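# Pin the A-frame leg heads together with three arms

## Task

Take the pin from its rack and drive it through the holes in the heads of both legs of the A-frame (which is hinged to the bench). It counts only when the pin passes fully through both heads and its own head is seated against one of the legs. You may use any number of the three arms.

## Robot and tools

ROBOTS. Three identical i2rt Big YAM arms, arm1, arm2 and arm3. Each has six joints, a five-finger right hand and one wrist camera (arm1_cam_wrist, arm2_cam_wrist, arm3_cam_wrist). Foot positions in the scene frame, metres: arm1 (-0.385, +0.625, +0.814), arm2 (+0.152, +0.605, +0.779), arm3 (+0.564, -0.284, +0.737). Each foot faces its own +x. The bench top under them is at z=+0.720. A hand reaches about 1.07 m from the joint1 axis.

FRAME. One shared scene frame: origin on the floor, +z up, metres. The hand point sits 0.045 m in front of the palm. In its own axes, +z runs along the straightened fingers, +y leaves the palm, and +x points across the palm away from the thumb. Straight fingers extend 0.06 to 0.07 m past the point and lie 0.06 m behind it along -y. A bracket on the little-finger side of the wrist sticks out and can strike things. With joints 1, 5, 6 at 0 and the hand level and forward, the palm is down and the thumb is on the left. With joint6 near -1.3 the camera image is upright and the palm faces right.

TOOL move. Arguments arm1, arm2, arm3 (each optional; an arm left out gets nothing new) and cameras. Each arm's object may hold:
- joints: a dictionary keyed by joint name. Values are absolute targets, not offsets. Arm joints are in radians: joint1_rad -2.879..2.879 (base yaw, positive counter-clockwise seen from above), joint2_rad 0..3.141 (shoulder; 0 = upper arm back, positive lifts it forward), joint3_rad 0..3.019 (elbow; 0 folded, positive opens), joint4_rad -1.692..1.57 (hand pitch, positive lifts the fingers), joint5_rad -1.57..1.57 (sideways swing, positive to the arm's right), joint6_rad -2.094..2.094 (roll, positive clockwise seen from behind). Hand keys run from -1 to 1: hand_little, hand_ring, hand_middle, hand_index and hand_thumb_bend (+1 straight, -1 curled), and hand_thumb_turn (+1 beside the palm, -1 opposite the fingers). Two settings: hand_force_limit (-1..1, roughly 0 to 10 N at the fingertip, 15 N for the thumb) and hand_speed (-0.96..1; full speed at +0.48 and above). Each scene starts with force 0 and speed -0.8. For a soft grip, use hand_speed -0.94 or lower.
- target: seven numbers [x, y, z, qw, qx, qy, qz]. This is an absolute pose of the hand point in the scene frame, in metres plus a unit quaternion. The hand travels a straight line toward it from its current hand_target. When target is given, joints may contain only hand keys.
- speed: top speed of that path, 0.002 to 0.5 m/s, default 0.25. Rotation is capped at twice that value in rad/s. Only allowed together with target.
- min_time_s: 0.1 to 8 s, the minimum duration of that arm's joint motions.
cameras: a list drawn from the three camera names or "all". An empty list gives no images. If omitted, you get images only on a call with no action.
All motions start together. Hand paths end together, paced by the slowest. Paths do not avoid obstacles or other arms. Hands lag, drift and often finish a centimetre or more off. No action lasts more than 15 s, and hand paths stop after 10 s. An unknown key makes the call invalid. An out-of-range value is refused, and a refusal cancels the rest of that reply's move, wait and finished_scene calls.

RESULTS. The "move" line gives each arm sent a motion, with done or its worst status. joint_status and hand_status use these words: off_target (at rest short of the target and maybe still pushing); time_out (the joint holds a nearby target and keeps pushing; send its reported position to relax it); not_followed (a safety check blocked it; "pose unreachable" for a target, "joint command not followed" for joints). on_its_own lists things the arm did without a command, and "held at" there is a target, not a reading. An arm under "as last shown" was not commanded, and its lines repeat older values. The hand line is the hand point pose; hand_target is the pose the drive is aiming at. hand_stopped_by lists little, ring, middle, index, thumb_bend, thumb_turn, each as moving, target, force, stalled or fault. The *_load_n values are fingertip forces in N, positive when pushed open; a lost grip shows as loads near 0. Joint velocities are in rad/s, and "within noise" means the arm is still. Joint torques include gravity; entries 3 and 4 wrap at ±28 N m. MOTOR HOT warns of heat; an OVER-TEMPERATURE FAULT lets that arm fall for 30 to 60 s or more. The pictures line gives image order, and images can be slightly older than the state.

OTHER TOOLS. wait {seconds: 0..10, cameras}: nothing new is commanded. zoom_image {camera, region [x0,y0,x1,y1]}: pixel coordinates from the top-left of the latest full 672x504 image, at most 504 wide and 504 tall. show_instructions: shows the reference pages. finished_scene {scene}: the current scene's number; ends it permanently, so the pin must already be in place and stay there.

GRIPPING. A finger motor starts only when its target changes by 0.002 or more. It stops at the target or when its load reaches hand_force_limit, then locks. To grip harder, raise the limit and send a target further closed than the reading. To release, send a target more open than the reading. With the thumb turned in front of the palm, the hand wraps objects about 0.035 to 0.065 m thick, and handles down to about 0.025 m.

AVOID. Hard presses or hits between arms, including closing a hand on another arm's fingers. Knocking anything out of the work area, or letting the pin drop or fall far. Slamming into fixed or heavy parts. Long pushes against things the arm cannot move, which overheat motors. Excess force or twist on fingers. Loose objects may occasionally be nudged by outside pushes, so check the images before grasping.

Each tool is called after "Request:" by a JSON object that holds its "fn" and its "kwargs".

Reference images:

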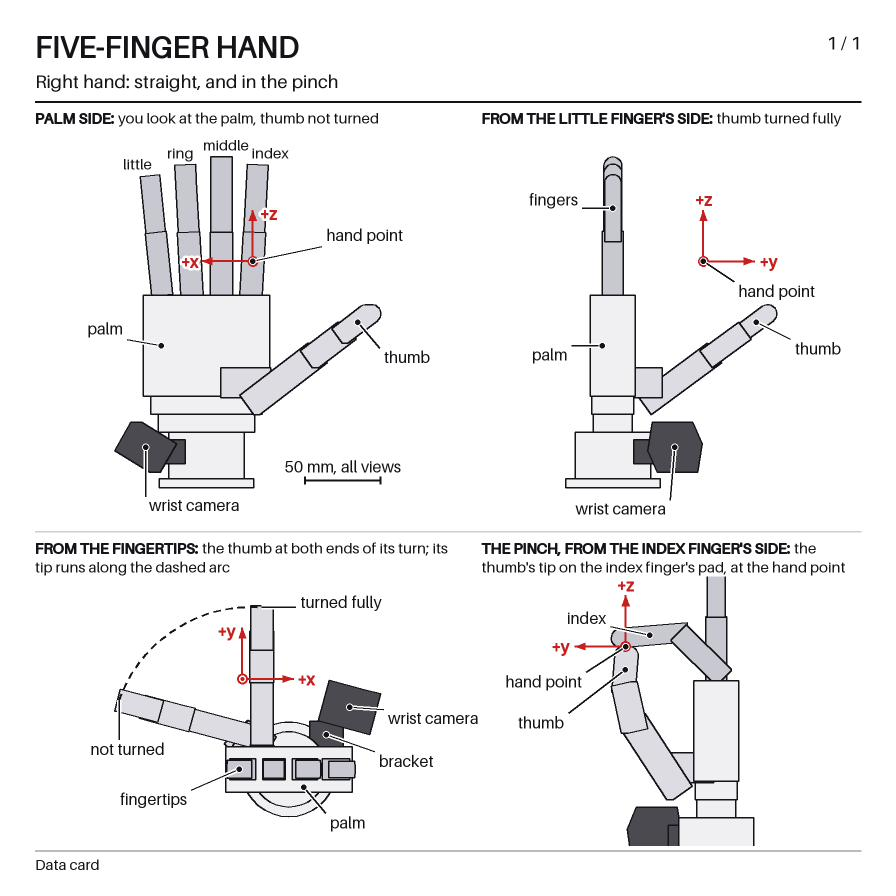

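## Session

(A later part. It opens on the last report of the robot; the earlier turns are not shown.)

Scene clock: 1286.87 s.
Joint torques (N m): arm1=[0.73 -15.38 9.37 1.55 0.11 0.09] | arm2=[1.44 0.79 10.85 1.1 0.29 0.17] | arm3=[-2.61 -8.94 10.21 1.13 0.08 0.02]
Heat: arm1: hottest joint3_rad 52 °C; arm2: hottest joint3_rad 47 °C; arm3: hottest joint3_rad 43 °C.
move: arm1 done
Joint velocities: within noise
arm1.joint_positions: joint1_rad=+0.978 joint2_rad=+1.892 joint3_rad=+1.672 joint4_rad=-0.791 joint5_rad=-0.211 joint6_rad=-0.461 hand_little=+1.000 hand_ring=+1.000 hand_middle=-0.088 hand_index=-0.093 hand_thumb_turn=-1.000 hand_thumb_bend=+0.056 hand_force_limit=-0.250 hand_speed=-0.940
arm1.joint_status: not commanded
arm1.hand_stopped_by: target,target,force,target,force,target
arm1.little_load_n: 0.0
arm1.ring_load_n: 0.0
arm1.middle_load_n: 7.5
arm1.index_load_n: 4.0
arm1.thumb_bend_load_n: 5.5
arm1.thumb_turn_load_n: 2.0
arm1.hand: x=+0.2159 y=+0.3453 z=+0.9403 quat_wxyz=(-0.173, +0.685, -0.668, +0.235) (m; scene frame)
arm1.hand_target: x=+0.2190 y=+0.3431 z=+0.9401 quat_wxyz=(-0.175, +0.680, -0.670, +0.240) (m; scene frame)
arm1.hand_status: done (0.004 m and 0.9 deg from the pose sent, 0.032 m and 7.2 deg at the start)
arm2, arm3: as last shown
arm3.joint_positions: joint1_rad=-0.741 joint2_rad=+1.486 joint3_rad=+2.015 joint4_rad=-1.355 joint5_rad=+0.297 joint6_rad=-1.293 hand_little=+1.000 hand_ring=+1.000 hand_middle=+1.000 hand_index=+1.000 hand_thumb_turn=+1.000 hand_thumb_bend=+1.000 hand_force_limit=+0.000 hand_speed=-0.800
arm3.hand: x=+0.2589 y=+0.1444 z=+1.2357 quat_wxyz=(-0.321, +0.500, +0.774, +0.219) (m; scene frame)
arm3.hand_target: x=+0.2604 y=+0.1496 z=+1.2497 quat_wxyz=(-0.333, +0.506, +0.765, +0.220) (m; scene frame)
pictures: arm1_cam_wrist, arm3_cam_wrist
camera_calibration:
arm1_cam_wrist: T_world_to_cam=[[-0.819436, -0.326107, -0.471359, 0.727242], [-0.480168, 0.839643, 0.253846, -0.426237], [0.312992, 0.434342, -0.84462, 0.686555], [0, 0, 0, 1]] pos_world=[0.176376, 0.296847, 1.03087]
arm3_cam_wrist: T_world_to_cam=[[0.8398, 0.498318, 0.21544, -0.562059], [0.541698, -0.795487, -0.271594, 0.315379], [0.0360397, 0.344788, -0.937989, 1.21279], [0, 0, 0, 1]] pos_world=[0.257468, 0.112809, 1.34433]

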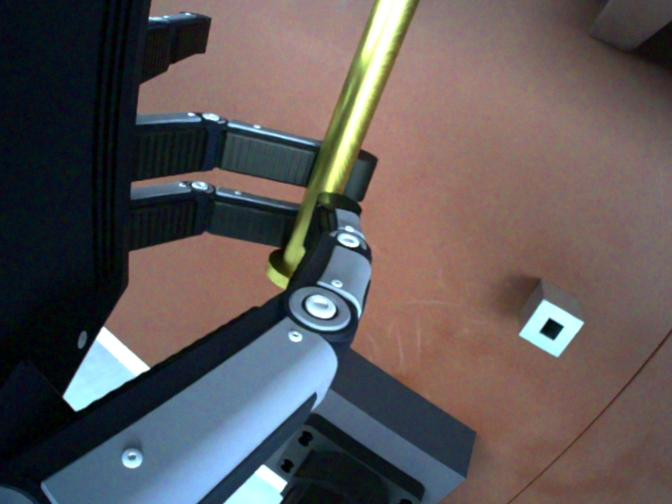

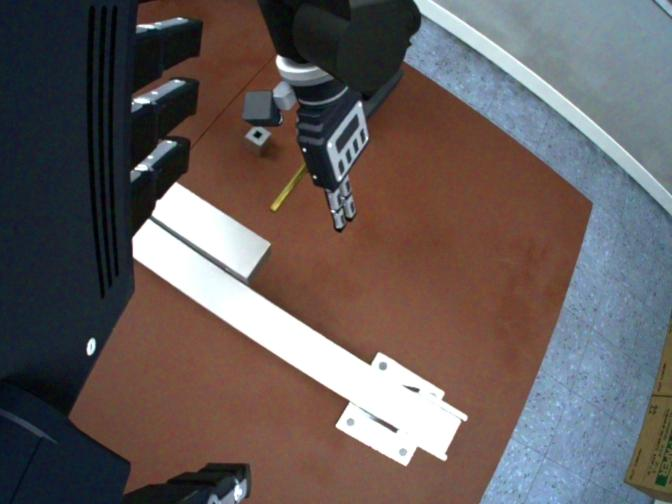

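Request:
{"fn": "move", "kwargs": {"arm1": {"target":[0.207,0.357,0.908,0.175,-0.68,0.67,-0.24],"speed":0.06}}}

Request:
{"fn": "move", "kwargs": {"arm3": {"target":[0.42,0.22,1.04,0.686,0.056,-0.723,0.053]}, "cameras": ["arm3_cam_wrist"]}}

Request:
{"fn": "zoom_image", "kwargs": {"camera": "arm3_cam_wrist", "region": [200, 170, 480, 340]}}

Scene clock: 1298.97 s.
Joint torques (N m): arm1=[2.96 -17.26 9.26 1.61 0.08 0.14] | arm2=[1.38 0.73 10.85 1.09 0.29 0.17] | arm3=[-2.49 -8.94 10.25 1.11 0.09 0.03]
Heat: arm1: hottest joint3_rad 49 °C; arm2: hottest joint3_rad 47 °C; arm3: hottest joint3_rad 43 °C.
move: arm1 off_target
Joint velocities: within noise
arm1.joint_positions: joint1_rad=+0.978 joint2_rad=+1.892 joint3_rad=+1.553 joint4_rad=-0.692 joint5_rad=-0.205 joint6_rad=-0.451 hand_little=+1.000 hand_ring=+1.000 hand_middle=-0.088 hand_index=-0.093 hand_thumb_turn=-1.000 hand_thumb_bend=+0.056 hand_force_limit=-0.250 hand_speed=-0.940
arm1.joint_status: not commanded
arm1.hand_stopped_by: target,target,force,target,force,target
arm1.little_load_n: 0.0
arm1.ring_load_n: 0.0
arm1.middle_load_n: 7.5
arm1.index_load_n: 3.5
arm1.thumb_bend_load_n: 5.0
arm1.thumb_turn_load_n: 2.0
arm1.hand: x=+0.2001 y=+0.3527 z=+0.8950 quat_wxyz=(-0.169, +0.682, -0.675, +0.226) (m; scene frame)
arm1.hand_target: x=+0.2069 y=+0.3572 z=+0.9082 quat_wxyz=(-0.175, +0.680, -0.670, +0.240) (m; scene frame)
arm1.hand_status: off_target (0.015 m and 1.9 deg from the pose sent, 0.035 m and 0.9 deg at the start)
arm2, arm3: as last shown
pictures: none

Scene clock: 1302.77 s.
Joint torques (N m): arm1=[1.85 -16.91 9.42 1.42 0.08 0.1] | arm2=[1.44 0.73 10.85 1.1 0.29 0.17] | arm3=[-2.43 -7.65 7.13 1.91 -0.47 -0.12]
Heat: arm1: hottest joint3_rad 48 °C; arm2: hottest joint3_rad 47 °C; arm3: hottest joint3_rad 43 °C.
move: arm3 off_target
Joint velocities: within noise
arm1, arm2: as last shown
arm2.little_load_n: -0.5
arm3.joint_positions: joint1_rad=-1.646 joint2_rad=+1.363 joint3_rad=+0.970 joint4_rad=-0.140 joint5_rad=-1.577 joint6_rad=-2.084 hand_little=+1.000 hand_ring=+1.000 hand_middle=+1.000 hand_index=+1.000 hand_thumb_turn=+1.000 hand_thumb_bend=+1.000 hand_force_limit=+0.000 hand_speed=-0.800
arm3.joint_status: not commanded
arm3.hand_stopped_by: target,target,target,target,target,target
arm3.little_load_n: 0.0
arm3.ring_load_n: 0.0
arm3.middle_load_n: 0.0
arm3.index_load_n: 0.0
arm3.thumb_bend_load_n: 0.0
arm3.thumb_turn_load_n: 0.0
arm3.hand: x=+0.4144 y=+0.2145 z=+1.0400 quat_wxyz=(-0.710, +0.034, +0.703, +0.023) (m; scene frame)
arm3.hand_target: x=+0.4194 y=+0.2199 z=+1.0398 quat_wxyz=(-0.711, +0.030, +0.702, +0.033) (m; scene frame)
arm3.hand_status: off_target (0.008 m and 14.0 deg from the pose sent, 0.265 m and 84.4 deg at the start; a joint's target at an end of its range on 52 of 114 steps)
pictures: arm3_cam_wrist
camera_calibration:
arm3_cam_wrist: T_world_to_cam=[[0.137211, 0.968592, 0.207369, -0.486753], [0.488254, 0.116014, -0.864956, 0.677444], [-0.861847, 0.21993, -0.457001, 0.898033], [0, 0, 0, 1]] pos_world=[0.509991, 0.195368, 1.0973]

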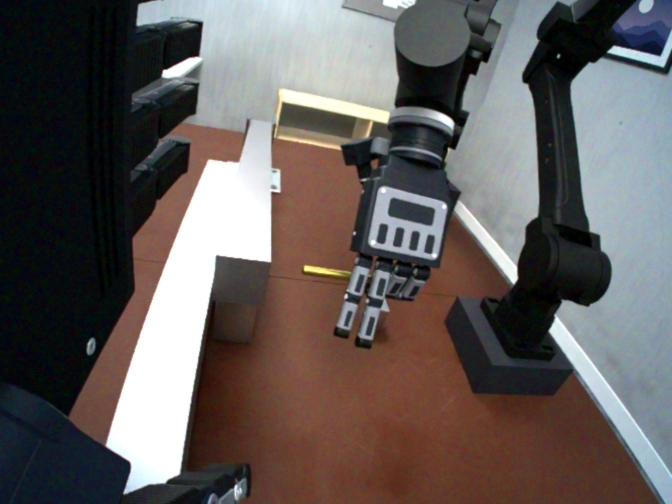

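Scaled by 1.800 from the camera's 672x504 image, which has a finer 960x720 frame.

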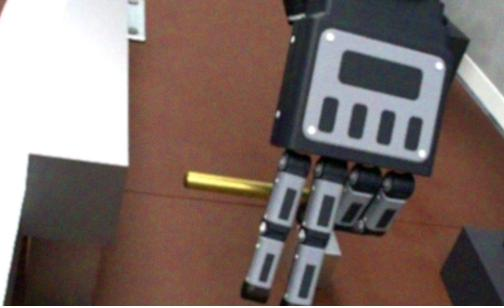

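Request:
{"fn": "move", "kwargs": {"cameras": ["arm1_cam_wrist","arm2_cam_wrist"]}}

Scene clock: 1338.97 s.
Joint torques (N m): arm1=[2.02 -17.44 9.21 1.44 0.13 0.1] | arm2=[1.44 0.73 10.85 1.09 0.29 0.17] | arm3=[-2.49 -7.71 7.15 1.87 -0.47 -0.13]
Heat: arm1: hottest joint3_rad 44 °C; arm2: hottest joint3_rad 47 °C; arm3: hottest joint3_rad 41 °C.
Joint velocities: within noise
arm1.joint_positions: joint1_rad=+0.978 joint2_rad=+1.892 joint3_rad=+1.553 joint4_rad=-0.692 joint5_rad=-0.205 joint6_rad=-0.451 hand_little=+1.000 hand_ring=+1.000 hand_middle=-0.088 hand_index=-0.093 hand_thumb_turn=-1.000 hand_thumb_bend=+0.056 hand_force_limit=-0.250 hand_speed=-0.940
arm1.joint_status: not commanded
arm1.hand_stopped_by: target,target,force,target,force,target
arm1.little_load_n: 0.0
arm1.ring_load_n: 0.0
arm1.middle_load_n: 7.0
arm1.index_load_n: 3.5
arm1.thumb_bend_load_n: 5.5
arm1.thumb_turn_load_n: 2.0
arm1.hand: x=+0.2001 y=+0.3527 z=+0.8950 quat_wxyz=(-0.169, +0.682, -0.675, +0.226) (m; scene frame)
arm1.hand_target: x=+0.2069 y=+0.3572 z=+0.9082 quat_wxyz=(-0.175, +0.680, -0.670, +0.240) (m; scene frame)
arm1.hand_status: not commanded
arm2.joint_positions: joint1_rad=+1.446 joint2_rad=+0.684 joint3_rad=+1.459 joint4_rad=-1.371 joint5_rad=+0.378 joint6_rad=-1.361 hand_little=+1.000 hand_ring=+1.000 hand_middle=+1.000 hand_index=+1.000 hand_thumb_turn=+1.000 hand_thumb_bend=+1.000 hand_force_limit=+0.000 hand_speed=-0.800
arm2.joint_status: not commanded
arm2.hand_stopped_by: target,target,target,target,target,target
arm2.little_load_n: 0.0
arm2.ring_load_n: 0.0
arm2.middle_load_n: 0.0
arm2.index_load_n: 0.0
arm2.thumb_bend_load_n: 0.0
arm2.thumb_turn_load_n: 0.0
arm2.hand: x=+0.3334 y=+0.4459 z=+1.3043 quat_wxyz=(+0.161, +0.830, -0.261, +0.467) (m; scene frame)
arm2.hand_target: x=+0.3297 y=+0.4497 z=+1.3196 quat_wxyz=(+0.155, +0.823, -0.260, +0.481) (m; scene frame)
arm2.hand_status: not commanded
arm3.joint_positions: joint1_rad=-1.646 joint2_rad=+1.363 joint3_rad=+0.970 joint4_rad=-0.140 joint5_rad=-1.577 joint6_rad=-2.084 hand_little=+1.000 hand_ring=+1.000 hand_middle=+1.000 hand_index=+1.000 hand_thumb_turn=+1.000 hand_thumb_bend=+1.000 hand_force_limit=+0.000 hand_speed=-0.800
arm3.joint_status: not commanded
arm3.hand_stopped_by: target,target,target,target,target,target
arm3.little_load_n: 0.0
arm3.ring_load_n: 0.0
arm3.middle_load_n: 0.0
arm3.index_load_n: 0.0
arm3.thumb_bend_load_n: 0.0
arm3.thumb_turn_load_n: 0.0
arm3.hand: x=+0.4144 y=+0.2146 z=+1.0401 quat_wxyz=(-0.710, +0.034, +0.703, +0.023) (m; scene frame)
arm3.hand_target: x=+0.4194 y=+0.2200 z=+1.0399 quat_wxyz=(-0.711, +0.030, +0.702, +0.033) (m; scene frame)
arm3.hand_status: off_target (0.008 m and 14.0 deg from the pose sent, 0.265 m and 84.4 deg at the start; a joint's target at an end of its range on 52 of 114 steps)
pictures: arm1_cam_wrist, arm2_cam_wrist
camera_calibration:
arm1_cam_wrist: T_world_to_cam=[[-0.831882, -0.311307, -0.459414, 0.681955], [-0.465283, 0.842447, 0.271652, -0.448504], [0.302465, 0.43974, -0.845662, 0.650994], [0, 0, 0, 1]] pos_world=[0.161722, 0.30387, 0.985657]
arm2_cam_wrist: T_world_to_cam=[[-0.475338, -0.855139, 0.206861, 0.269859], [-0.813078, 0.337154, -0.474585, 0.745365], [0.336092, -0.393782, -0.855557, 1.29267], [0, 0, 0, 1]] pos_world=[0.299859, 0.488493, 1.40386]

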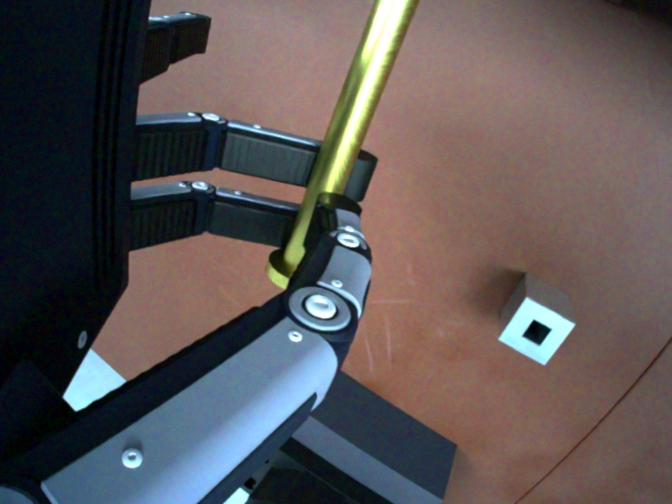

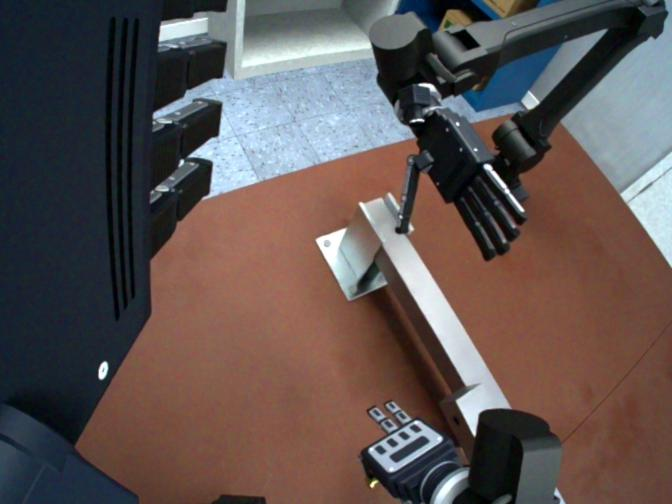

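Request:
{"fn": "zoom_image", "kwargs": {"camera": "arm2_cam_wrist", "region": [350, 360, 530, 504]}}

Scaled by 2.800 from the camera's 672x504 image, which has a finer 960x720 frame.

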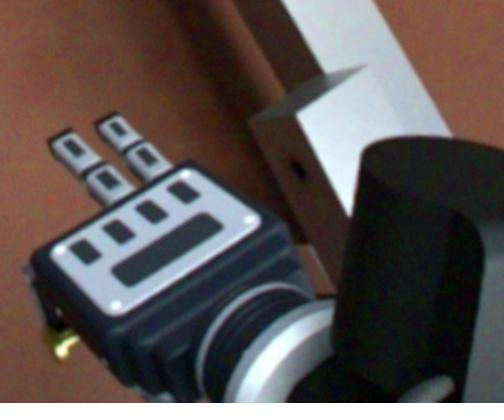

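Request:
{"fn": "move", "kwargs": {"arm1": {"target":[0.2125,0.333,0.904,0.175,-0.68,0.67,-0.24],"speed":0.05}, "cameras": ["arm3_cam_wrist","arm2_cam_wrist"]}}

Request:
{"fn": "zoom_image", "kwargs": {"camera": "arm3_cam_wrist", "region": [200, 210, 400, 330]}}

Request:
{"fn": "zoom_image", "kwargs": {"camera": "arm2_cam_wrist", "region": [350, 360, 530, 504]}}

Scene clock: 1374.40 s.
Joint torques (N m): arm1=[0.62 -16.03 13.74 0.88 -0.05 -0.07] | arm2=[1.38 0.73 10.85 1.09 0.29 0.16] | arm3=[-2.43 -7.71 7.16 1.91 -0.46 -0.12]
Heat: arm1: hottest joint3_rad 43 °C; arm2: hottest joint3_rad 47 °C; arm3: hottest joint3_rad 40 °C.
move: arm1 off_target
Joint velocities: within noise
arm1.joint_positions: joint1_rad=+0.973 joint2_rad=+1.911 joint3_rad=+1.553 joint4_rad=-0.692 joint5_rad=-0.217 joint6_rad=-0.456 hand_little=+1.000 hand_ring=+1.000 hand_middle=-0.088 hand_index=-0.093 hand_thumb_turn=-1.000 hand_thumb_bend=+0.056 hand_force_limit=-0.250 hand_speed=-0.940
arm1.joint_status: not commanded
arm1.hand_stopped_by: target,target,force,target,force,target
arm1.little_load_n: 0.5
arm1.ring_load_n: 0.0
arm1.middle_load_n: 7.0
arm1.index_load_n: 3.5
arm1.thumb_bend_load_n: 5.0
arm1.thumb_turn_load_n: 2.0
arm1.hand: x=+0.1983 y=+0.3517 z=+0.8830 quat_wxyz=(-0.170, +0.684, -0.676, +0.216) (m; scene frame)
arm1.hand_target: x=+0.2113 y=+0.3336 z=+0.9046 quat_wxyz=(-0.175, +0.680, -0.670, +0.240) (m; scene frame)
arm1.hand_status: off_target (0.031 m and 3.0 deg from the pose sent, 0.025 m and 1.9 deg at the start)
arm2, arm3: as last shown
pictures: arm2_cam_wrist, arm3_cam_wrist
camera_calibration:
arm2_cam_wrist: T_world_to_cam=[[-0.475338, -0.855139, 0.206861, 0.269859], [-0.813078, 0.337154, -0.474585, 0.745365], [0.336092, -0.393782, -0.855557, 1.29267], [0, 0, 0, 1]] pos_world=[0.299859, 0.488493, 1.40386]
arm3_cam_wrist: T_world_to_cam=[[0.137209, 0.968517, 0.20772, -0.487145], [0.488312, 0.116315, -0.864883, 0.677362], [-0.861815, 0.220102, -0.456979, 0.898006], [0, 0, 0, 1]] pos_world=[0.509991, 0.195368, 1.0974]

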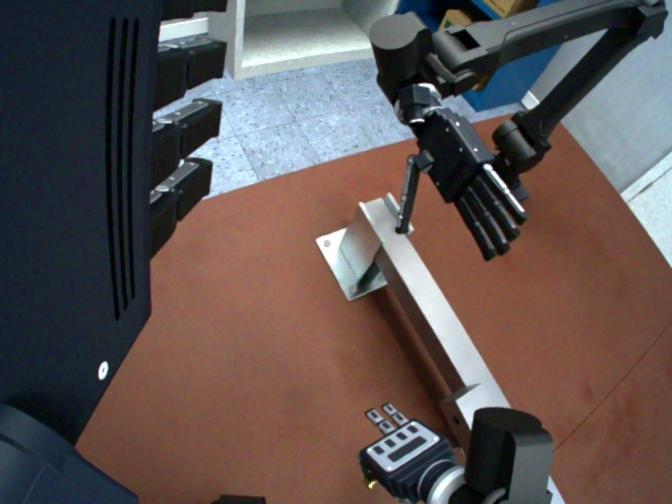

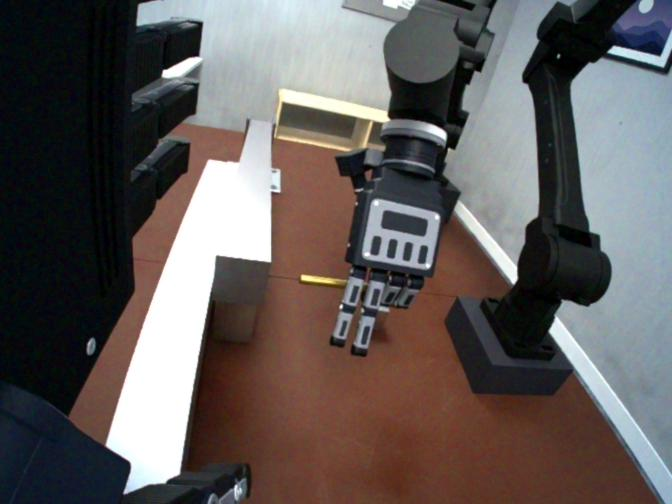

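Scaled by 2.520 from the camera's 672x504 image, which has a finer 960x720 frame.

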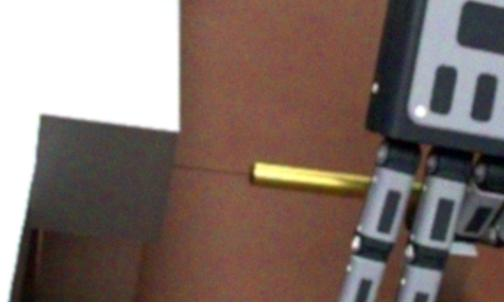

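Scaled by 2.800 from the camera's 672x504 image, which has a finer 960x720 frame.

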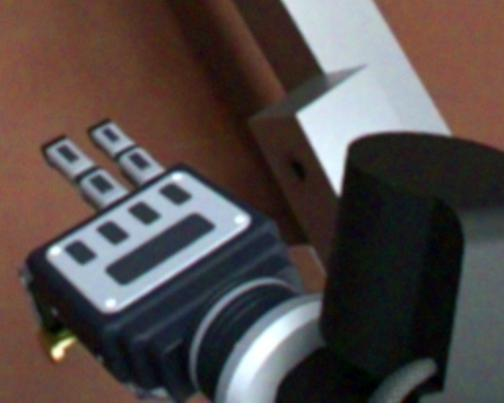

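Request:
{"fn": "move", "kwargs": {"arm1": {"joints":{"joint1_rad":0.935,"joint2_rad":1.91,"joint3_rad":1.62,"joint4_rad":-0.70},"min_time_s":2}, "cameras": ["arm3_cam_wrist","arm2_cam_wrist"]}}

Request:
{"fn": "zoom_image", "kwargs": {"camera": "arm3_cam_wrist", "region": [200, 210, 400, 330]}}

Scene clock: 1419.17 s.
Joint torques (N m): arm1=[0.38 -15.44 15.01 0.65 -0.1 -0.1] | arm2=[1.44 0.73 10.84 1.1 0.29 0.16] | arm3=[-2.37 -7.71 7.17 1.88 -0.47 -0.13]
Heat: arm1: hottest joint3_rad 48 °C; arm2: hottest joint3_rad 48 °C; arm3: hottest joint3_rad 39 °C.
move: arm1 done
Joint velocities: within noise
arm1.joint_positions: joint1_rad=+0.950 joint2_rad=+1.911 joint3_rad=+1.553 joint4_rad=-0.695 joint5_rad=-0.217 joint6_rad=-0.456 hand_little=+1.000 hand_ring=+1.000 hand_middle=-0.088 hand_index=-0.093 hand_thumb_turn=-1.000 hand_thumb_bend=+0.056 hand_force_limit=-0.250 hand_speed=-0.940
arm1.joint_status: all done
arm1.hand_stopped_by: target,target,force,target,force,target
arm1.little_load_n: 0.0
arm1.ring_load_n: 0.0
arm1.middle_load_n: 7.5
arm1.index_load_n: 3.5
arm1.thumb_bend_load_n: 5.5
arm1.thumb_turn_load_n: 2.0
arm1.hand: x=+0.1909 y=+0.3387 z=+0.8830 quat_wxyz=(-0.168, +0.676, -0.684, +0.216) (m; scene frame)
arm1.hand_target: x=+0.2073 y=+0.3176 z=+0.9130 quat_wxyz=(-0.173, +0.671, -0.677, +0.247) (m; scene frame)
arm1.hand_status: not commanded
arm2, arm3: as last shown
pictures: arm2_cam_wrist, arm3_cam_wrist
camera_calibration:
arm2_cam_wrist: T_world_to_cam=[[-0.475338, -0.855139, 0.206861, 0.269859], [-0.813078, 0.337154, -0.474585, 0.745365], [0.336092, -0.393782, -0.855557, 1.29267], [0, 0, 0, 1]] pos_world=[0.299859, 0.488493, 1.40386]
arm3_cam_wrist: T_world_to_cam=[[0.137209, 0.968517, 0.20772, -0.487145], [0.488312, 0.116315, -0.864883, 0.677362], [-0.861815, 0.220102, -0.456979, 0.898006], [0, 0, 0, 1]] pos_world=[0.509991, 0.195368, 1.0974]

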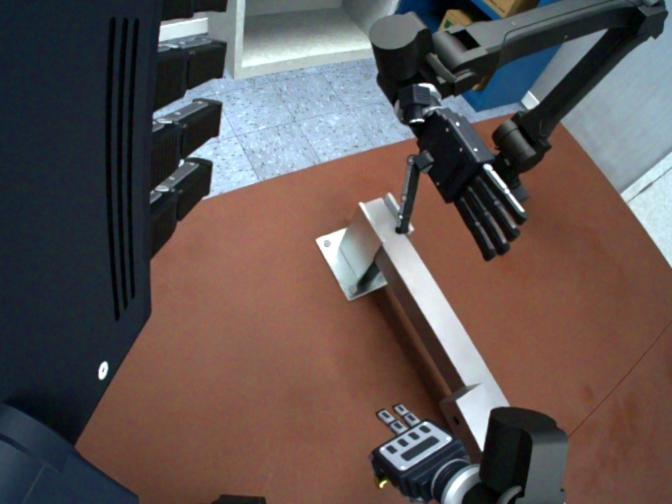

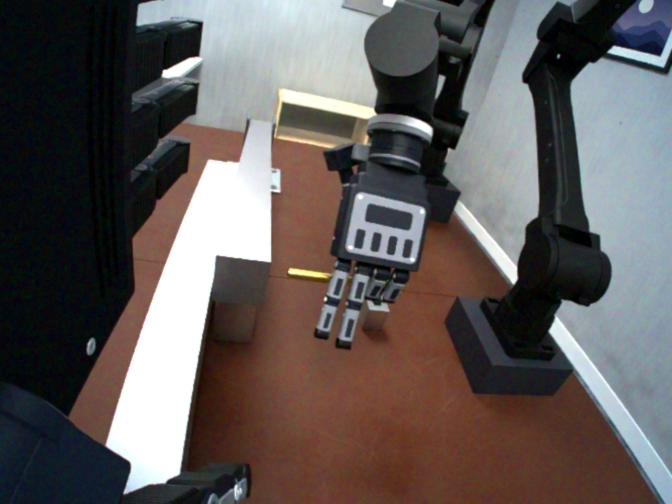

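Scaled by 2.520 from the camera's 672x504 image, which has a finer 960x720 frame.

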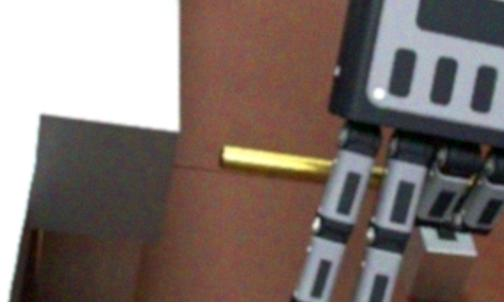

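Request:
{"fn": "move", "kwargs": {"arm1": {"joints":{"joint2_rad":1.945,"joint3_rad":1.68,"joint4_rad":-0.715},"min_time_s":2}, "cameras": ["arm3_cam_wrist","arm2_cam_wrist"]}}

Request:
{"fn": "zoom_image", "kwargs": {"camera": "arm3_cam_wrist", "region": [200, 210, 400, 330]}}

Request:
{"fn": "zoom_image", "kwargs": {"camera": "arm2_cam_wrist", "region": [350, 360, 530, 504]}}

Scene clock: 1446.57 s.
Joint torques (N m): arm1=[0.73 -15.79 15.6 0.7 -0.05 -0.12] | arm2=[1.44 0.79 10.85 1.1 0.29 0.17] | arm3=[-2.43 -7.65 7.15 1.87 -0.47 -0.13]
Heat: arm1: hottest joint3_rad 51 °C; arm2: hottest joint3_rad 48 °C; arm3: hottest joint3_rad 39 °C.
move: arm1 done
Joint velocities: within noise
arm1.joint_positions: joint1_rad=+0.950 joint2_rad=+1.939 joint3_rad=+1.606 joint4_rad=-0.710 joint5_rad=-0.217 joint6_rad=-0.456 hand_little=+1.000 hand_ring=+1.000 hand_middle=-0.088 hand_index=-0.093 hand_thumb_turn=-1.000 hand_thumb_bend=+0.056 hand_force_limit=-0.250 hand_speed=-0.940
arm1.joint_status: all done
arm1.hand_stopped_by: target,target,force,target,force,target
arm1.little_load_n: 0.0
arm1.ring_load_n: 0.0
arm1.middle_load_n: 7.5
arm1.index_load_n: 3.5
arm1.thumb_bend_load_n: 5.5
arm1.thumb_turn_load_n: 2.0
arm1.hand: x=+0.2040 y=+0.3311 z=+0.8876 quat_wxyz=(-0.169, +0.676, -0.683, +0.221) (m; scene frame)
arm1.hand_target: x=+0.2216 y=+0.3090 z=+0.9162 quat_wxyz=(-0.174, +0.671, -0.675, +0.252) (m; scene frame)
arm1.hand_status: not commanded
arm2, arm3: as last shown
pictures: arm2_cam_wrist, arm3_cam_wrist
camera_calibration:
arm2_cam_wrist: T_world_to_cam=[[-0.475338, -0.855139, 0.206861, 0.269859], [-0.813078, 0.337154, -0.474585, 0.745365], [0.336092, -0.393782, -0.855557, 1.29267], [0, 0, 0, 1]] pos_world=[0.299859, 0.488493, 1.40386]
arm3_cam_wrist: T_world_to_cam=[[0.137209, 0.968517, 0.20772, -0.487145], [0.488312, 0.116315, -0.864883, 0.677362], [-0.861815, 0.220102, -0.456979, 0.898006], [0, 0, 0, 1]] pos_world=[0.509991, 0.195368, 1.0974]

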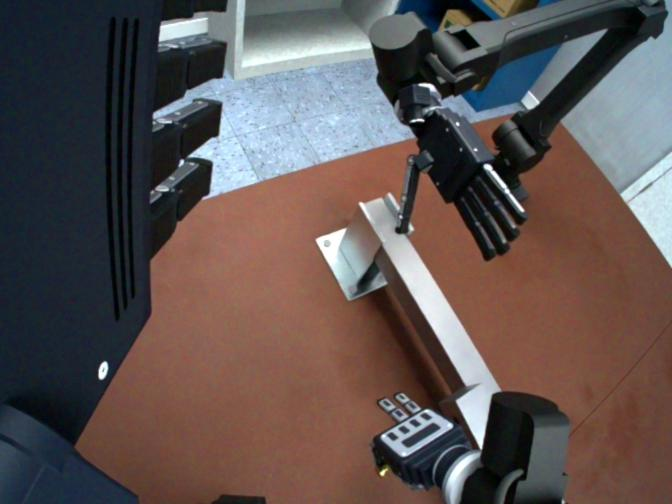

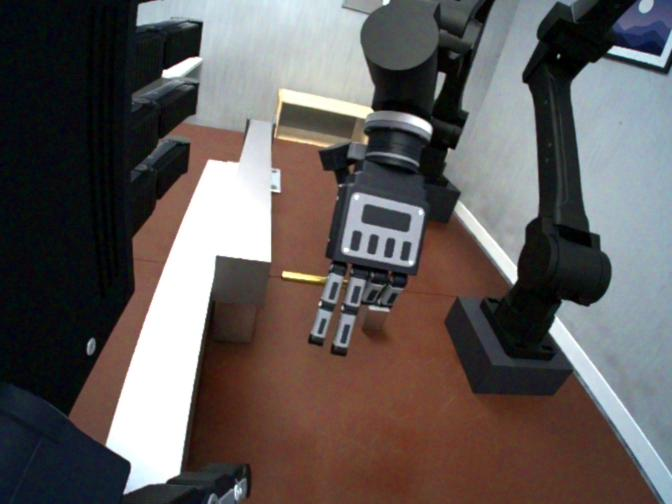

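Scaled by 2.520 from the camera's 672x504 image, which has a finer 960x720 frame.

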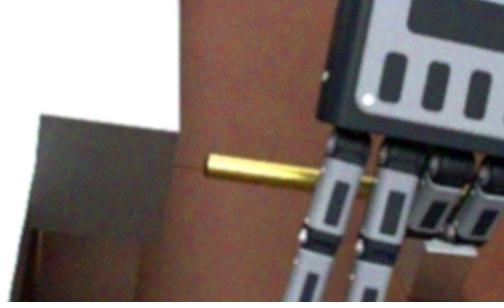

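Scaled by 2.800 from the camera's 672x504 image, which has a finer 960x720 frame.

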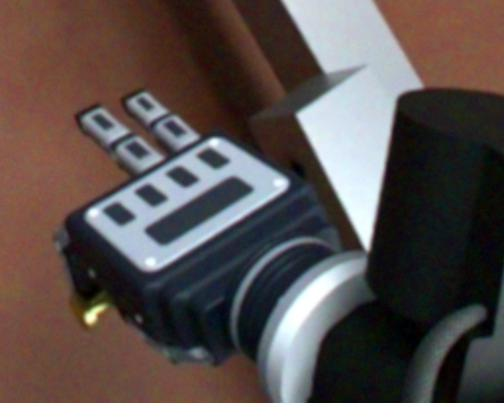

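Request:
{"fn": "move", "kwargs": {"arm3": {"target":[0.26,0.15,1.24,0.3325,-0.506,-0.765,-0.22]}, "cameras": ["arm3_cam_wrist"]}}

Request:
{"fn": "zoom_image", "kwargs": {"camera": "arm3_cam_wrist", "region": [200, 150, 350, 300]}}

Scene clock: 1471.50 s.
Joint torques (N m): arm1=[0.38 -15.74 15.64 0.7 -0.03 -0.09] | arm2=[1.44 0.73 10.85 1.1 0.29 0.17] | arm3=[-1.32 -8.82 10.36 1.06 0.25 0.05]
Heat: arm1: hottest joint3_rad 48 °C; arm2: hottest joint3_rad 48 °C; arm3: hottest joint3_rad 40 °C.
move: arm3 off_target
Joint velocities: within noise
arm1, arm2: as last shown
arm2.middle_load_n: 0.5
arm3.joint_positions: joint1_rad=-0.757 joint2_rad=+1.470 joint3_rad=+1.964 joint4_rad=-1.322 joint5_rad=+0.291 joint6_rad=-1.294 hand_little=+1.000 hand_ring=+1.000 hand_middle=+1.000 hand_index=+1.000 hand_thumb_turn=+1.000 hand_thumb_bend=+1.000 hand_force_limit=+0.000 hand_speed=-0.800
arm3.joint_status: not commanded
arm3.hand_stopped_by: target,target,target,target,target,target
arm3.little_load_n: 0.0
arm3.ring_load_n: 0.0
arm3.middle_load_n: 0.0
arm3.index_load_n: 0.0
arm3.thumb_bend_load_n: 0.0
arm3.thumb_turn_load_n: 0.0
arm3.hand: x=+0.2654 y=+0.1490 z=+1.2244 quat_wxyz=(-0.320, +0.506, +0.771, +0.219) (m; scene frame)
arm3.hand_target: x=+0.2604 y=+0.1496 z=+1.2397 quat_wxyz=(-0.333, +0.506, +0.765, +0.220) (m; scene frame)
arm3.hand_status: off_target (0.017 m and 1.6 deg from the pose sent, 0.261 m and 74.5 deg at the start; a joint's target at an end of its range on 2 of 111 steps)
pictures: arm3_cam_wrist
camera_calibration:
arm3_cam_wrist: T_world_to_cam=[[0.846505, 0.488237, 0.212258, -0.563761], [0.53096, -0.80335, -0.269648, 0.314046], [0.0388656, 0.340959, -0.939275, 1.20176], [0, 0, 0, 1]] pos_world=[0.263773, 0.117789, 1.33312]

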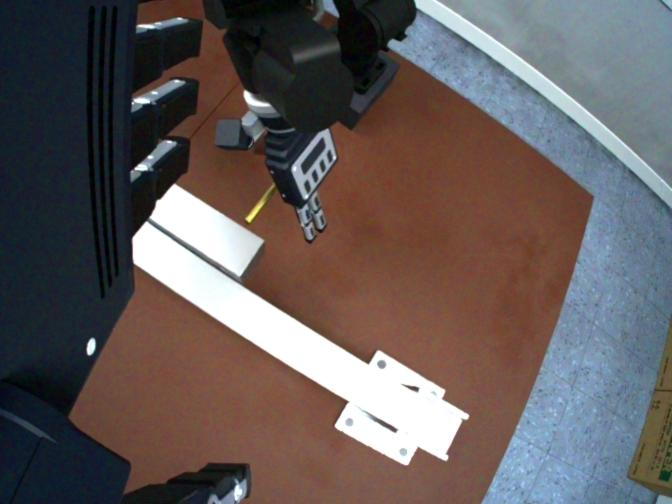

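Scaled by 3.360 from the camera's 672x504 image, which has a finer 960x720 frame.

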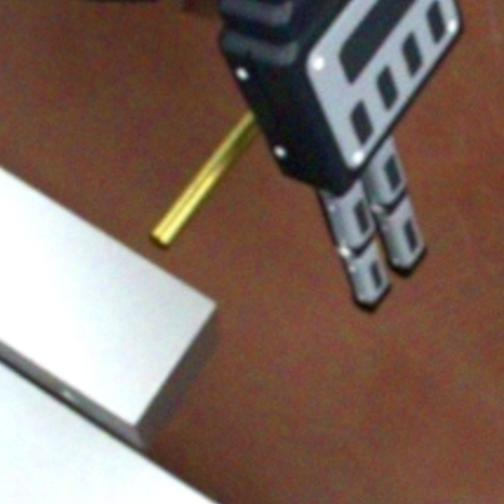

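Request:
{"fn": "move", "kwargs": {"arm1": {"joints":{"joint1_rad":0.926,"joint2_rad":1.959,"joint3_rad":1.707,"joint4_rad":-0.729},"min_time_s":1.5}, "cameras": ["arm3_cam_wrist"]}}

Request:
{"fn": "zoom_image", "kwargs": {"camera": "arm3_cam_wrist", "region": [200, 180, 300, 280]}}

Scene clock: 1508.33 s.
Joint torques (N m): arm1=[0.38 -16.21 15.65 0.65 -0.05 0] | arm2=[1.44 0.73 10.86 1.09 0.29 0.16] | arm3=[-1.26 -8.94 10.37 1.09 0.25 0.02]
Heat: arm1: hottest joint3_rad 49 °C; arm2: hottest joint3_rad 48 °C; arm3: hottest joint3_rad 41 °C.
move: arm1 done
Joint velocities: within noise
arm1.joint_positions: joint1_rad=+0.941 joint2_rad=+1.953 joint3_rad=+1.633 joint4_rad=-0.724 joint5_rad=-0.217 joint6_rad=-0.456 hand_little=+1.000 hand_ring=+1.000 hand_middle=-0.088 hand_index=-0.093 hand_thumb_turn=-1.000 hand_thumb_bend=+0.056 hand_force_limit=-0.250 hand_speed=-0.940
arm1.joint_status: all done
arm1.hand_stopped_by: target,target,force,target,force,target
arm1.little_load_n: 0.0
arm1.ring_load_n: 0.0
arm1.middle_load_n: 7.5
arm1.index_load_n: 3.5
arm1.thumb_bend_load_n: 5.5
arm1.thumb_turn_load_n: 2.0
arm1.hand: x=+0.2066 y=+0.3231 z=+0.8897 quat_wxyz=(-0.168, +0.673, -0.686, +0.221) (m; scene frame)
arm1.hand_target: x=+0.2236 y=+0.3009 z=+0.9181 quat_wxyz=(-0.173, +0.668, -0.678, +0.252) (m; scene frame)
arm1.hand_status: not commanded
arm2, arm3: as last shown
arm2.middle_load_n: 0.0
arm3.joint_positions: joint1_rad=-0.757 joint2_rad=+1.470 joint3_rad=+1.964 joint4_rad=-1.322 joint5_rad=+0.291 joint6_rad=-1.293 hand_little=+1.000 hand_ring=+1.000 hand_middle=+1.000 hand_index=+1.000 hand_thumb_turn=+1.000 hand_thumb_bend=+1.000 hand_force_limit=+0.000 hand_speed=-0.800
arm3.hand: x=+0.2655 y=+0.1489 z=+1.2243 quat_wxyz=(-0.320, +0.506, +0.771, +0.219) (m; scene frame)
arm3.hand_target: x=+0.2605 y=+0.1496 z=+1.2396 quat_wxyz=(-0.333, +0.506, +0.765, +0.220) (m; scene frame)
pictures: arm3_cam_wrist
camera_calibration:
arm3_cam_wrist: T_world_to_cam=[[0.846622, 0.488109, 0.212089, -0.563614], [0.530766, -0.803591, -0.269312, 0.313597], [0.0389796, 0.340575, -0.939409, 1.20185], [0, 0, 0, 1]] pos_world=[0.263874, 0.117788, 1.33302]

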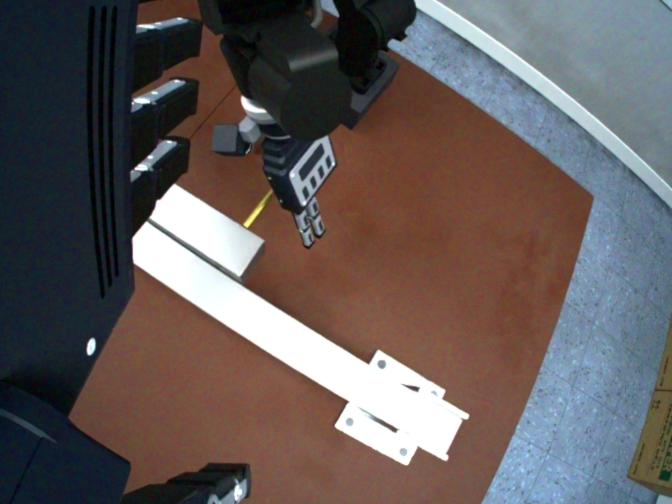

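Scaled by 5.040 from the camera's 672x504 image, which has a finer 960x720 frame.

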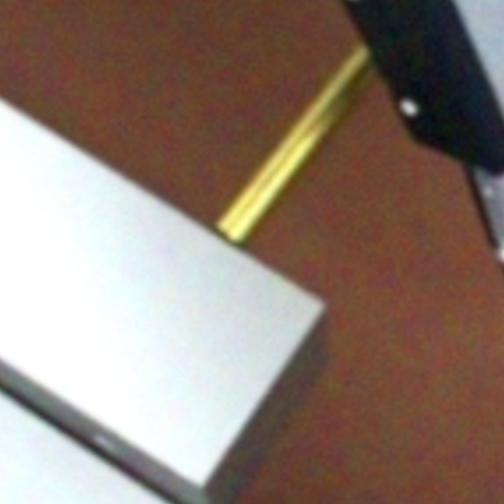

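Request:
{"fn": "move", "kwargs": {"arm3": {"target":[0.42,0.22,1.04,0.686,0.056,-0.723,0.053]}, "cameras": ["arm3_cam_wrist"]}}

Request:
{"fn": "zoom_image", "kwargs": {"camera": "arm3_cam_wrist", "region": [200, 230, 320, 330]}}

Scene clock: 1527.53 s.
Joint torques (N m): arm1=[-0.21 -16.91 15.77 0.84 -0.05 -0.08] | arm2=[1.44 0.73 10.86 1.09 0.29 0.16] | arm3=[-2.43 -7.65 7.16 1.92 -0.47 -0.12]
Heat: arm1: hottest joint3_rad 52 °C; arm2: hottest joint3_rad 48 °C; arm3: hottest joint3_rad 42 °C.
move: arm3 off_target
Joint velocities: within noise
arm1, arm2: as last shown
arm1.thumb_bend_load_n: 5.0
arm1.hand_target: x=+0.2236 y=+0.3008 z=+0.9182 quat_wxyz=(-0.173, +0.668, -0.678, +0.252) (m; scene frame)
arm3.joint_positions: joint1_rad=-1.646 joint2_rad=+1.363 joint3_rad=+0.970 joint4_rad=-0.140 joint5_rad=-1.577 joint6_rad=-2.084 hand_little=+1.000 hand_ring=+1.000 hand_middle=+1.000 hand_index=+1.000 hand_thumb_turn=+1.000 hand_thumb_bend=+1.000 hand_force_limit=+0.000 hand_speed=-0.800
arm3.joint_status: not commanded
arm3.hand_stopped_by: target,target,target,target,target,target
arm3.little_load_n: 0.0
arm3.ring_load_n: 0.0
arm3.middle_load_n: 0.0
arm3.index_load_n: 0.0
arm3.thumb_bend_load_n: 0.0
arm3.thumb_turn_load_n: 0.0
arm3.hand: x=+0.4144 y=+0.2145 z=+1.0402 quat_wxyz=(-0.710, +0.034, +0.703, +0.023) (m; scene frame)
arm3.hand_target: x=+0.4194 y=+0.2199 z=+1.0400 quat_wxyz=(-0.711, +0.030, +0.702, +0.033) (m; scene frame)
arm3.hand_status: off_target (0.008 m and 14.0 deg from the pose sent, 0.251 m and 85.1 deg at the start; a joint's target at an end of its range on 52 of 114 steps)
pictures: arm3_cam_wrist
camera_calibration:
arm3_cam_wrist: T_world_to_cam=[[0.137209, 0.968517, 0.20772, -0.487069], [0.488312, 0.116315, -0.864883, 0.67746], [-0.861815, 0.220102, -0.456979, 0.898073], [0, 0, 0, 1]] pos_world=[0.509991, 0.195268, 1.0975]

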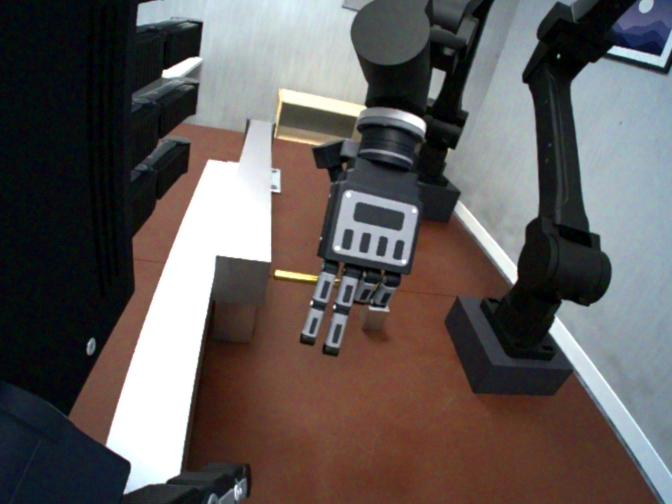

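Scaled by 4.200 from the camera's 672x504 image, which has a finer 960x720 frame.

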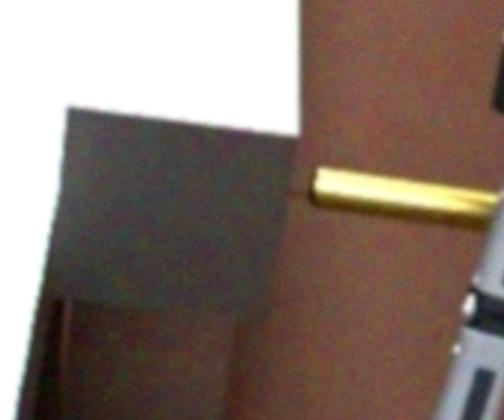

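Request:
{"fn": "move", "kwargs": {"arm1": {"joints":{"joint1_rad":0.9215,"joint2_rad":1.962,"joint3_rad":1.723,"joint4_rad":-0.742},"min_time_s":1.5}, "cameras": ["arm3_cam_wrist"]}}

Request:
{"fn": "zoom_image", "kwargs": {"camera": "arm3_cam_wrist", "region": [200, 230, 320, 330]}}

Scene clock: 1568.37 s.
Joint torques (N m): arm1=[0.44 -16.21 15.77 0.64 -0.08 -0.06] | arm2=[1.44 0.73 10.85 1.1 0.29 0.16] | arm3=[-2.37 -7.71 7.15 1.89 -0.47 -0.13]
Heat: arm1: hottest joint3_rad 54 °C; arm2: hottest joint3_rad 48 °C; arm3: hottest joint3_rad 41 °C.
move: arm1 done
Joint velocities: within noise
arm1.joint_positions: joint1_rad=+0.937 joint2_rad=+1.956 joint3_rad=+1.649 joint4_rad=-0.738 joint5_rad=-0.217 joint6_rad=-0.456 hand_little=+1.000 hand_ring=+1.000 hand_middle=-0.088 hand_index=-0.093 hand_thumb_turn=-1.000 hand_thumb_bend=+0.056 hand_force_limit=-0.250 hand_speed=-0.940
arm1.joint_status: all done
arm1.hand_stopped_by: target,target,force,target,force,target
arm1.little_load_n: 0.0
arm1.ring_load_n: 0.0
arm1.middle_load_n: 7.5
arm1.index_load_n: 3.5
arm1.thumb_bend_load_n: 5.5
arm1.thumb_turn_load_n: 2.0
arm1.hand: x=+0.2073 y=+0.3192 z=+0.8938 quat_wxyz=(-0.167, +0.671, -0.687, +0.222) (m; scene frame)
arm1.hand_target: x=+0.2239 y=+0.2969 z=+0.9224 quat_wxyz=(-0.173, +0.666, -0.680, +0.252) (m; scene frame)
arm1.hand_status: not commanded
arm2, arm3: as last shown
arm3.hand: x=+0.4144 y=+0.2145 z=+1.0402 quat_wxyz=(-0.710, +0.034, +0.703, +0.024) (m; scene frame)
pictures: arm3_cam_wrist
camera_calibration:
arm3_cam_wrist: T_world_to_cam=[[0.137219, 0.968437, 0.20809, -0.487485], [0.4883, 0.116643, -0.864846, 0.677449], [-0.86182, 0.220284, -0.456882, 0.897979], [0, 0, 0, 1]] pos_world=[0.509991, 0.195269, 1.0976]

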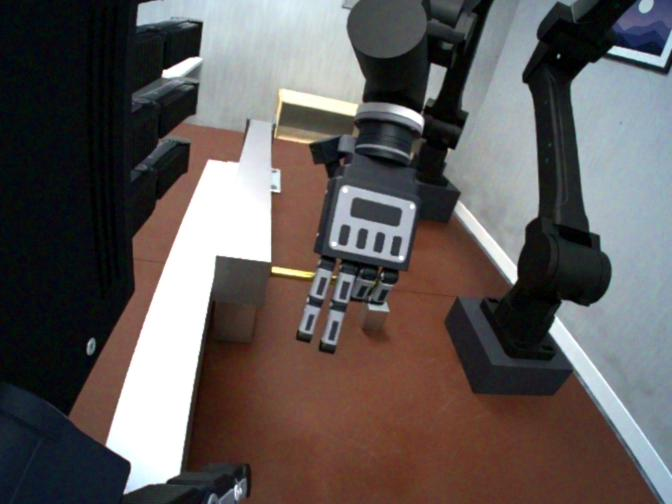

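Scaled by 4.200 from the camera's 672x504 image, which has a finer 960x720 frame.

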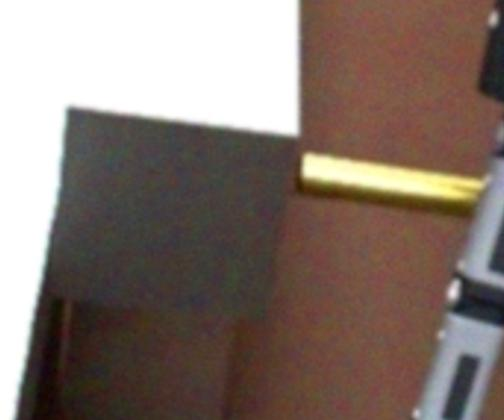

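Request:
{"fn": "move", "kwargs": {"arm1": {"joints":{"joint1_rad":0.908,"joint2_rad":1.974,"joint3_rad":1.741,"joint4_rad":-0.748},"min_time_s":2}, "cameras": ["arm3_cam_wrist"]}}

Request:
{"fn": "zoom_image", "kwargs": {"camera": "arm3_cam_wrist", "region": [200, 230, 320, 330]}}

Scene clock: 1598.17 s.
Joint torques (N m): arm1=[-0.85 -16.21 16.13 0.79 0.14 -0.08] | arm2=[1.44 0.73 10.85 1.1 0.29 0.17] | arm3=[-2.43 -7.59 7.15 1.91 -0.47 -0.12]
Heat: arm1: hottest joint3_rad 57 °C; arm2: hottest joint3_rad 48 °C; arm3: hottest joint3_rad 40 °C.
move: arm1 done
Joint velocities: within noise
arm1.joint_positions: joint1_rad=+0.930 joint2_rad=+1.966 joint3_rad=+1.665 joint4_rad=-0.746 joint5_rad=-0.220 joint6_rad=-0.456 hand_little=+1.000 hand_ring=+1.000 hand_middle=-0.088 hand_index=-0.093 hand_thumb_turn=-1.000 hand_thumb_bend=+0.056 hand_force_limit=-0.250 hand_speed=-0.940
arm1.joint_status: all done
arm1.hand_stopped_by: target,target,force,target,force,target
arm1.little_load_n: 0.0
arm1.ring_load_n: 0.0
arm1.middle_load_n: 6.5
arm1.index_load_n: 4.5
arm1.thumb_bend_load_n: 5.5
arm1.thumb_turn_load_n: 2.5
arm1.hand: x=+0.2080 y=+0.3145 z=+0.8931 quat_wxyz=(-0.168, +0.669, -0.690, +0.220) (m; scene frame)
arm1.hand_target: x=+0.2233 y=+0.2865 z=+0.9223 quat_wxyz=(-0.171, +0.662, -0.684, +0.254) (m; scene frame)
arm1.hand_status: not commanded
arm2.joint_positions: joint1_rad=+1.446 joint2_rad=+0.684 joint3_rad=+1.459 joint4_rad=-1.371 joint5_rad=+0.378 joint6_rad=-1.361 hand_little=+1.000 hand_ring=+1.000 hand_middle=+1.000 hand_index=+1.000 hand_thumb_turn=+1.000 hand_thumb_bend=+1.000 hand_force_limit=+0.000 hand_speed=-0.800
arm2.joint_status: not commanded
arm2.hand_stopped_by: target,target,target,target,target,target
arm2.little_load_n: 0.0
arm2.ring_load_n: 0.0
arm2.middle_load_n: 0.0
arm2.index_load_n: 0.0
arm2.thumb_bend_load_n: 0.0
arm2.thumb_turn_load_n: 0.0
arm2.hand: x=+0.3334 y=+0.4459 z=+1.3043 quat_wxyz=(+0.161, +0.830, -0.261, +0.467) (m; scene frame)
arm2.hand_target: x=+0.3297 y=+0.4497 z=+1.3196 quat_wxyz=(+0.155, +0.823, -0.260, +0.481) (m; scene frame)
arm2.hand_status: not commanded
arm3: as last shown
pictures: arm3_cam_wrist
camera_calibration:
arm3_cam_wrist: T_world_to_cam=[[0.137219, 0.968437, 0.20809, -0.487485], [0.4883, 0.116643, -0.864846, 0.677449], [-0.86182, 0.220284, -0.456882, 0.897979], [0, 0, 0, 1]] pos_world=[0.509991, 0.195269, 1.0976]

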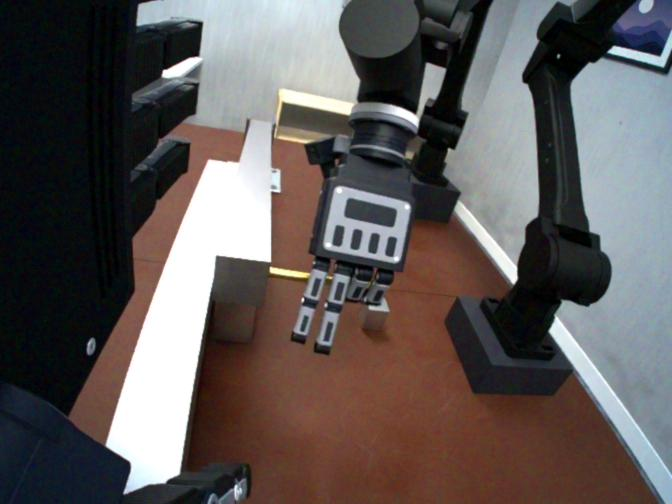

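Scaled by 4.200 from the camera's 672x504 image, which has a finer 960x720 frame.

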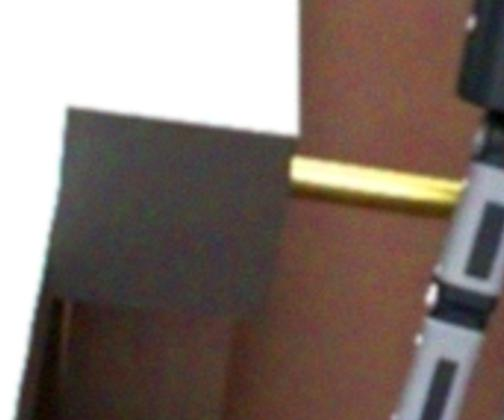

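Request:
{"fn": "move", "kwargs": {"arm3": {"target":[0.25,0.15,1.2,0.3325,-0.506,-0.765,-0.22]}, "cameras": ["arm3_cam_wrist"]}}

Request:
{"fn": "zoom_image", "kwargs": {"camera": "arm3_cam_wrist", "region": [200, 180, 300, 280]}}

Scene clock: 1615.40 s.
Joint torques (N m): arm1=[-0.67 -15.85 16.23 0.65 -0.03 -0.12] | arm2=[1.44 0.73 10.86 1.09 0.29 0.17] | arm3=[-1.32 -8.94 10.92 1.09 0.25 0.02]
Heat: arm1: hottest joint3_rad 57 °C; arm2: hottest joint3_rad 48 °C; arm3: hottest joint3_rad 41 °C.
move: arm3 off_target
Joint velocities: within noise
arm1, arm2: as last shown
arm1.index_load_n: 4.0
arm3.joint_positions: joint1_rad=-0.742 joint2_rad=+1.434 joint3_rad=+1.805 joint4_rad=-1.205 joint5_rad=+0.302 joint6_rad=-1.282 hand_little=+1.000 hand_ring=+1.000 hand_middle=+1.000 hand_index=+1.000 hand_thumb_turn=+1.000 hand_thumb_bend=+1.000 hand_force_limit=+0.000 hand_speed=-0.800
arm3.joint_status: not commanded
arm3.hand_stopped_by: target,target,target,target,target,target
arm3.little_load_n: 0.0
arm3.ring_load_n: 0.0
arm3.middle_load_n: 0.0
arm3.index_load_n: 0.0
arm3.thumb_bend_load_n: -0.5
arm3.thumb_turn_load_n: 0.0
arm3.hand: x=+0.2566 y=+0.1478 z=+1.1824 quat_wxyz=(-0.319, +0.506, +0.771, +0.219) (m; scene frame)
arm3.hand_target: x=+0.2504 y=+0.1494 z=+1.1997 quat_wxyz=(-0.333, +0.506, +0.765, +0.220) (m; scene frame)
arm3.hand_status: off_target (0.019 m and 1.7 deg from the pose sent, 0.238 m and 74.5 deg at the start; a joint's target at an end of its range on 2 of 110 steps)
pictures: arm3_cam_wrist
camera_calibration:
arm3_cam_wrist: T_world_to_cam=[[0.846089, 0.488588, 0.21311, -0.547776], [0.531499, -0.803681, -0.267591, 0.303938], [0.0405305, 0.339674, -0.93967, 1.16323], [0, 0, 0, 1]] pos_world=[0.254778, 0.116786, 1.29112]

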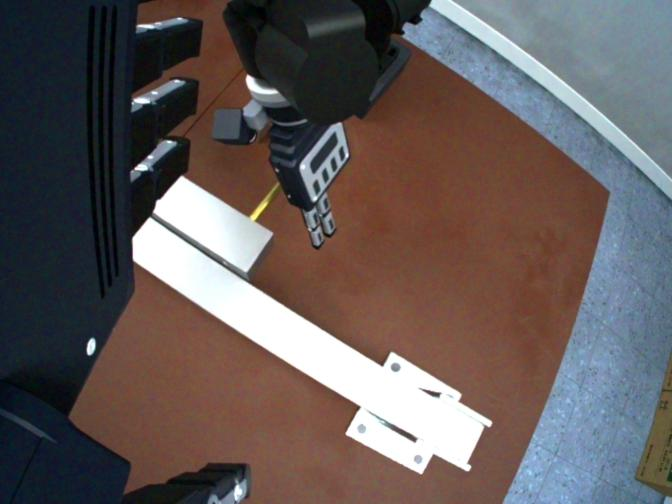

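Scaled by 5.040 from the camera's 672x504 image, which has a finer 960x720 frame.

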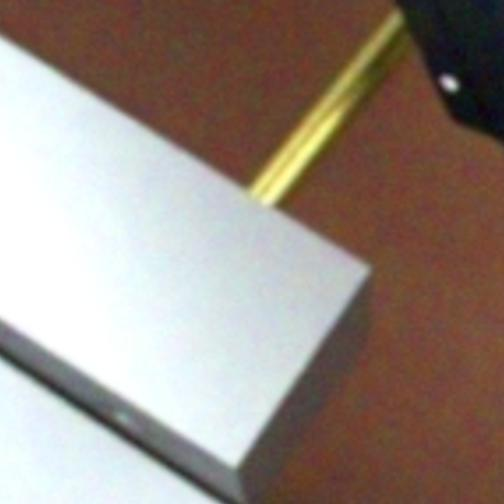

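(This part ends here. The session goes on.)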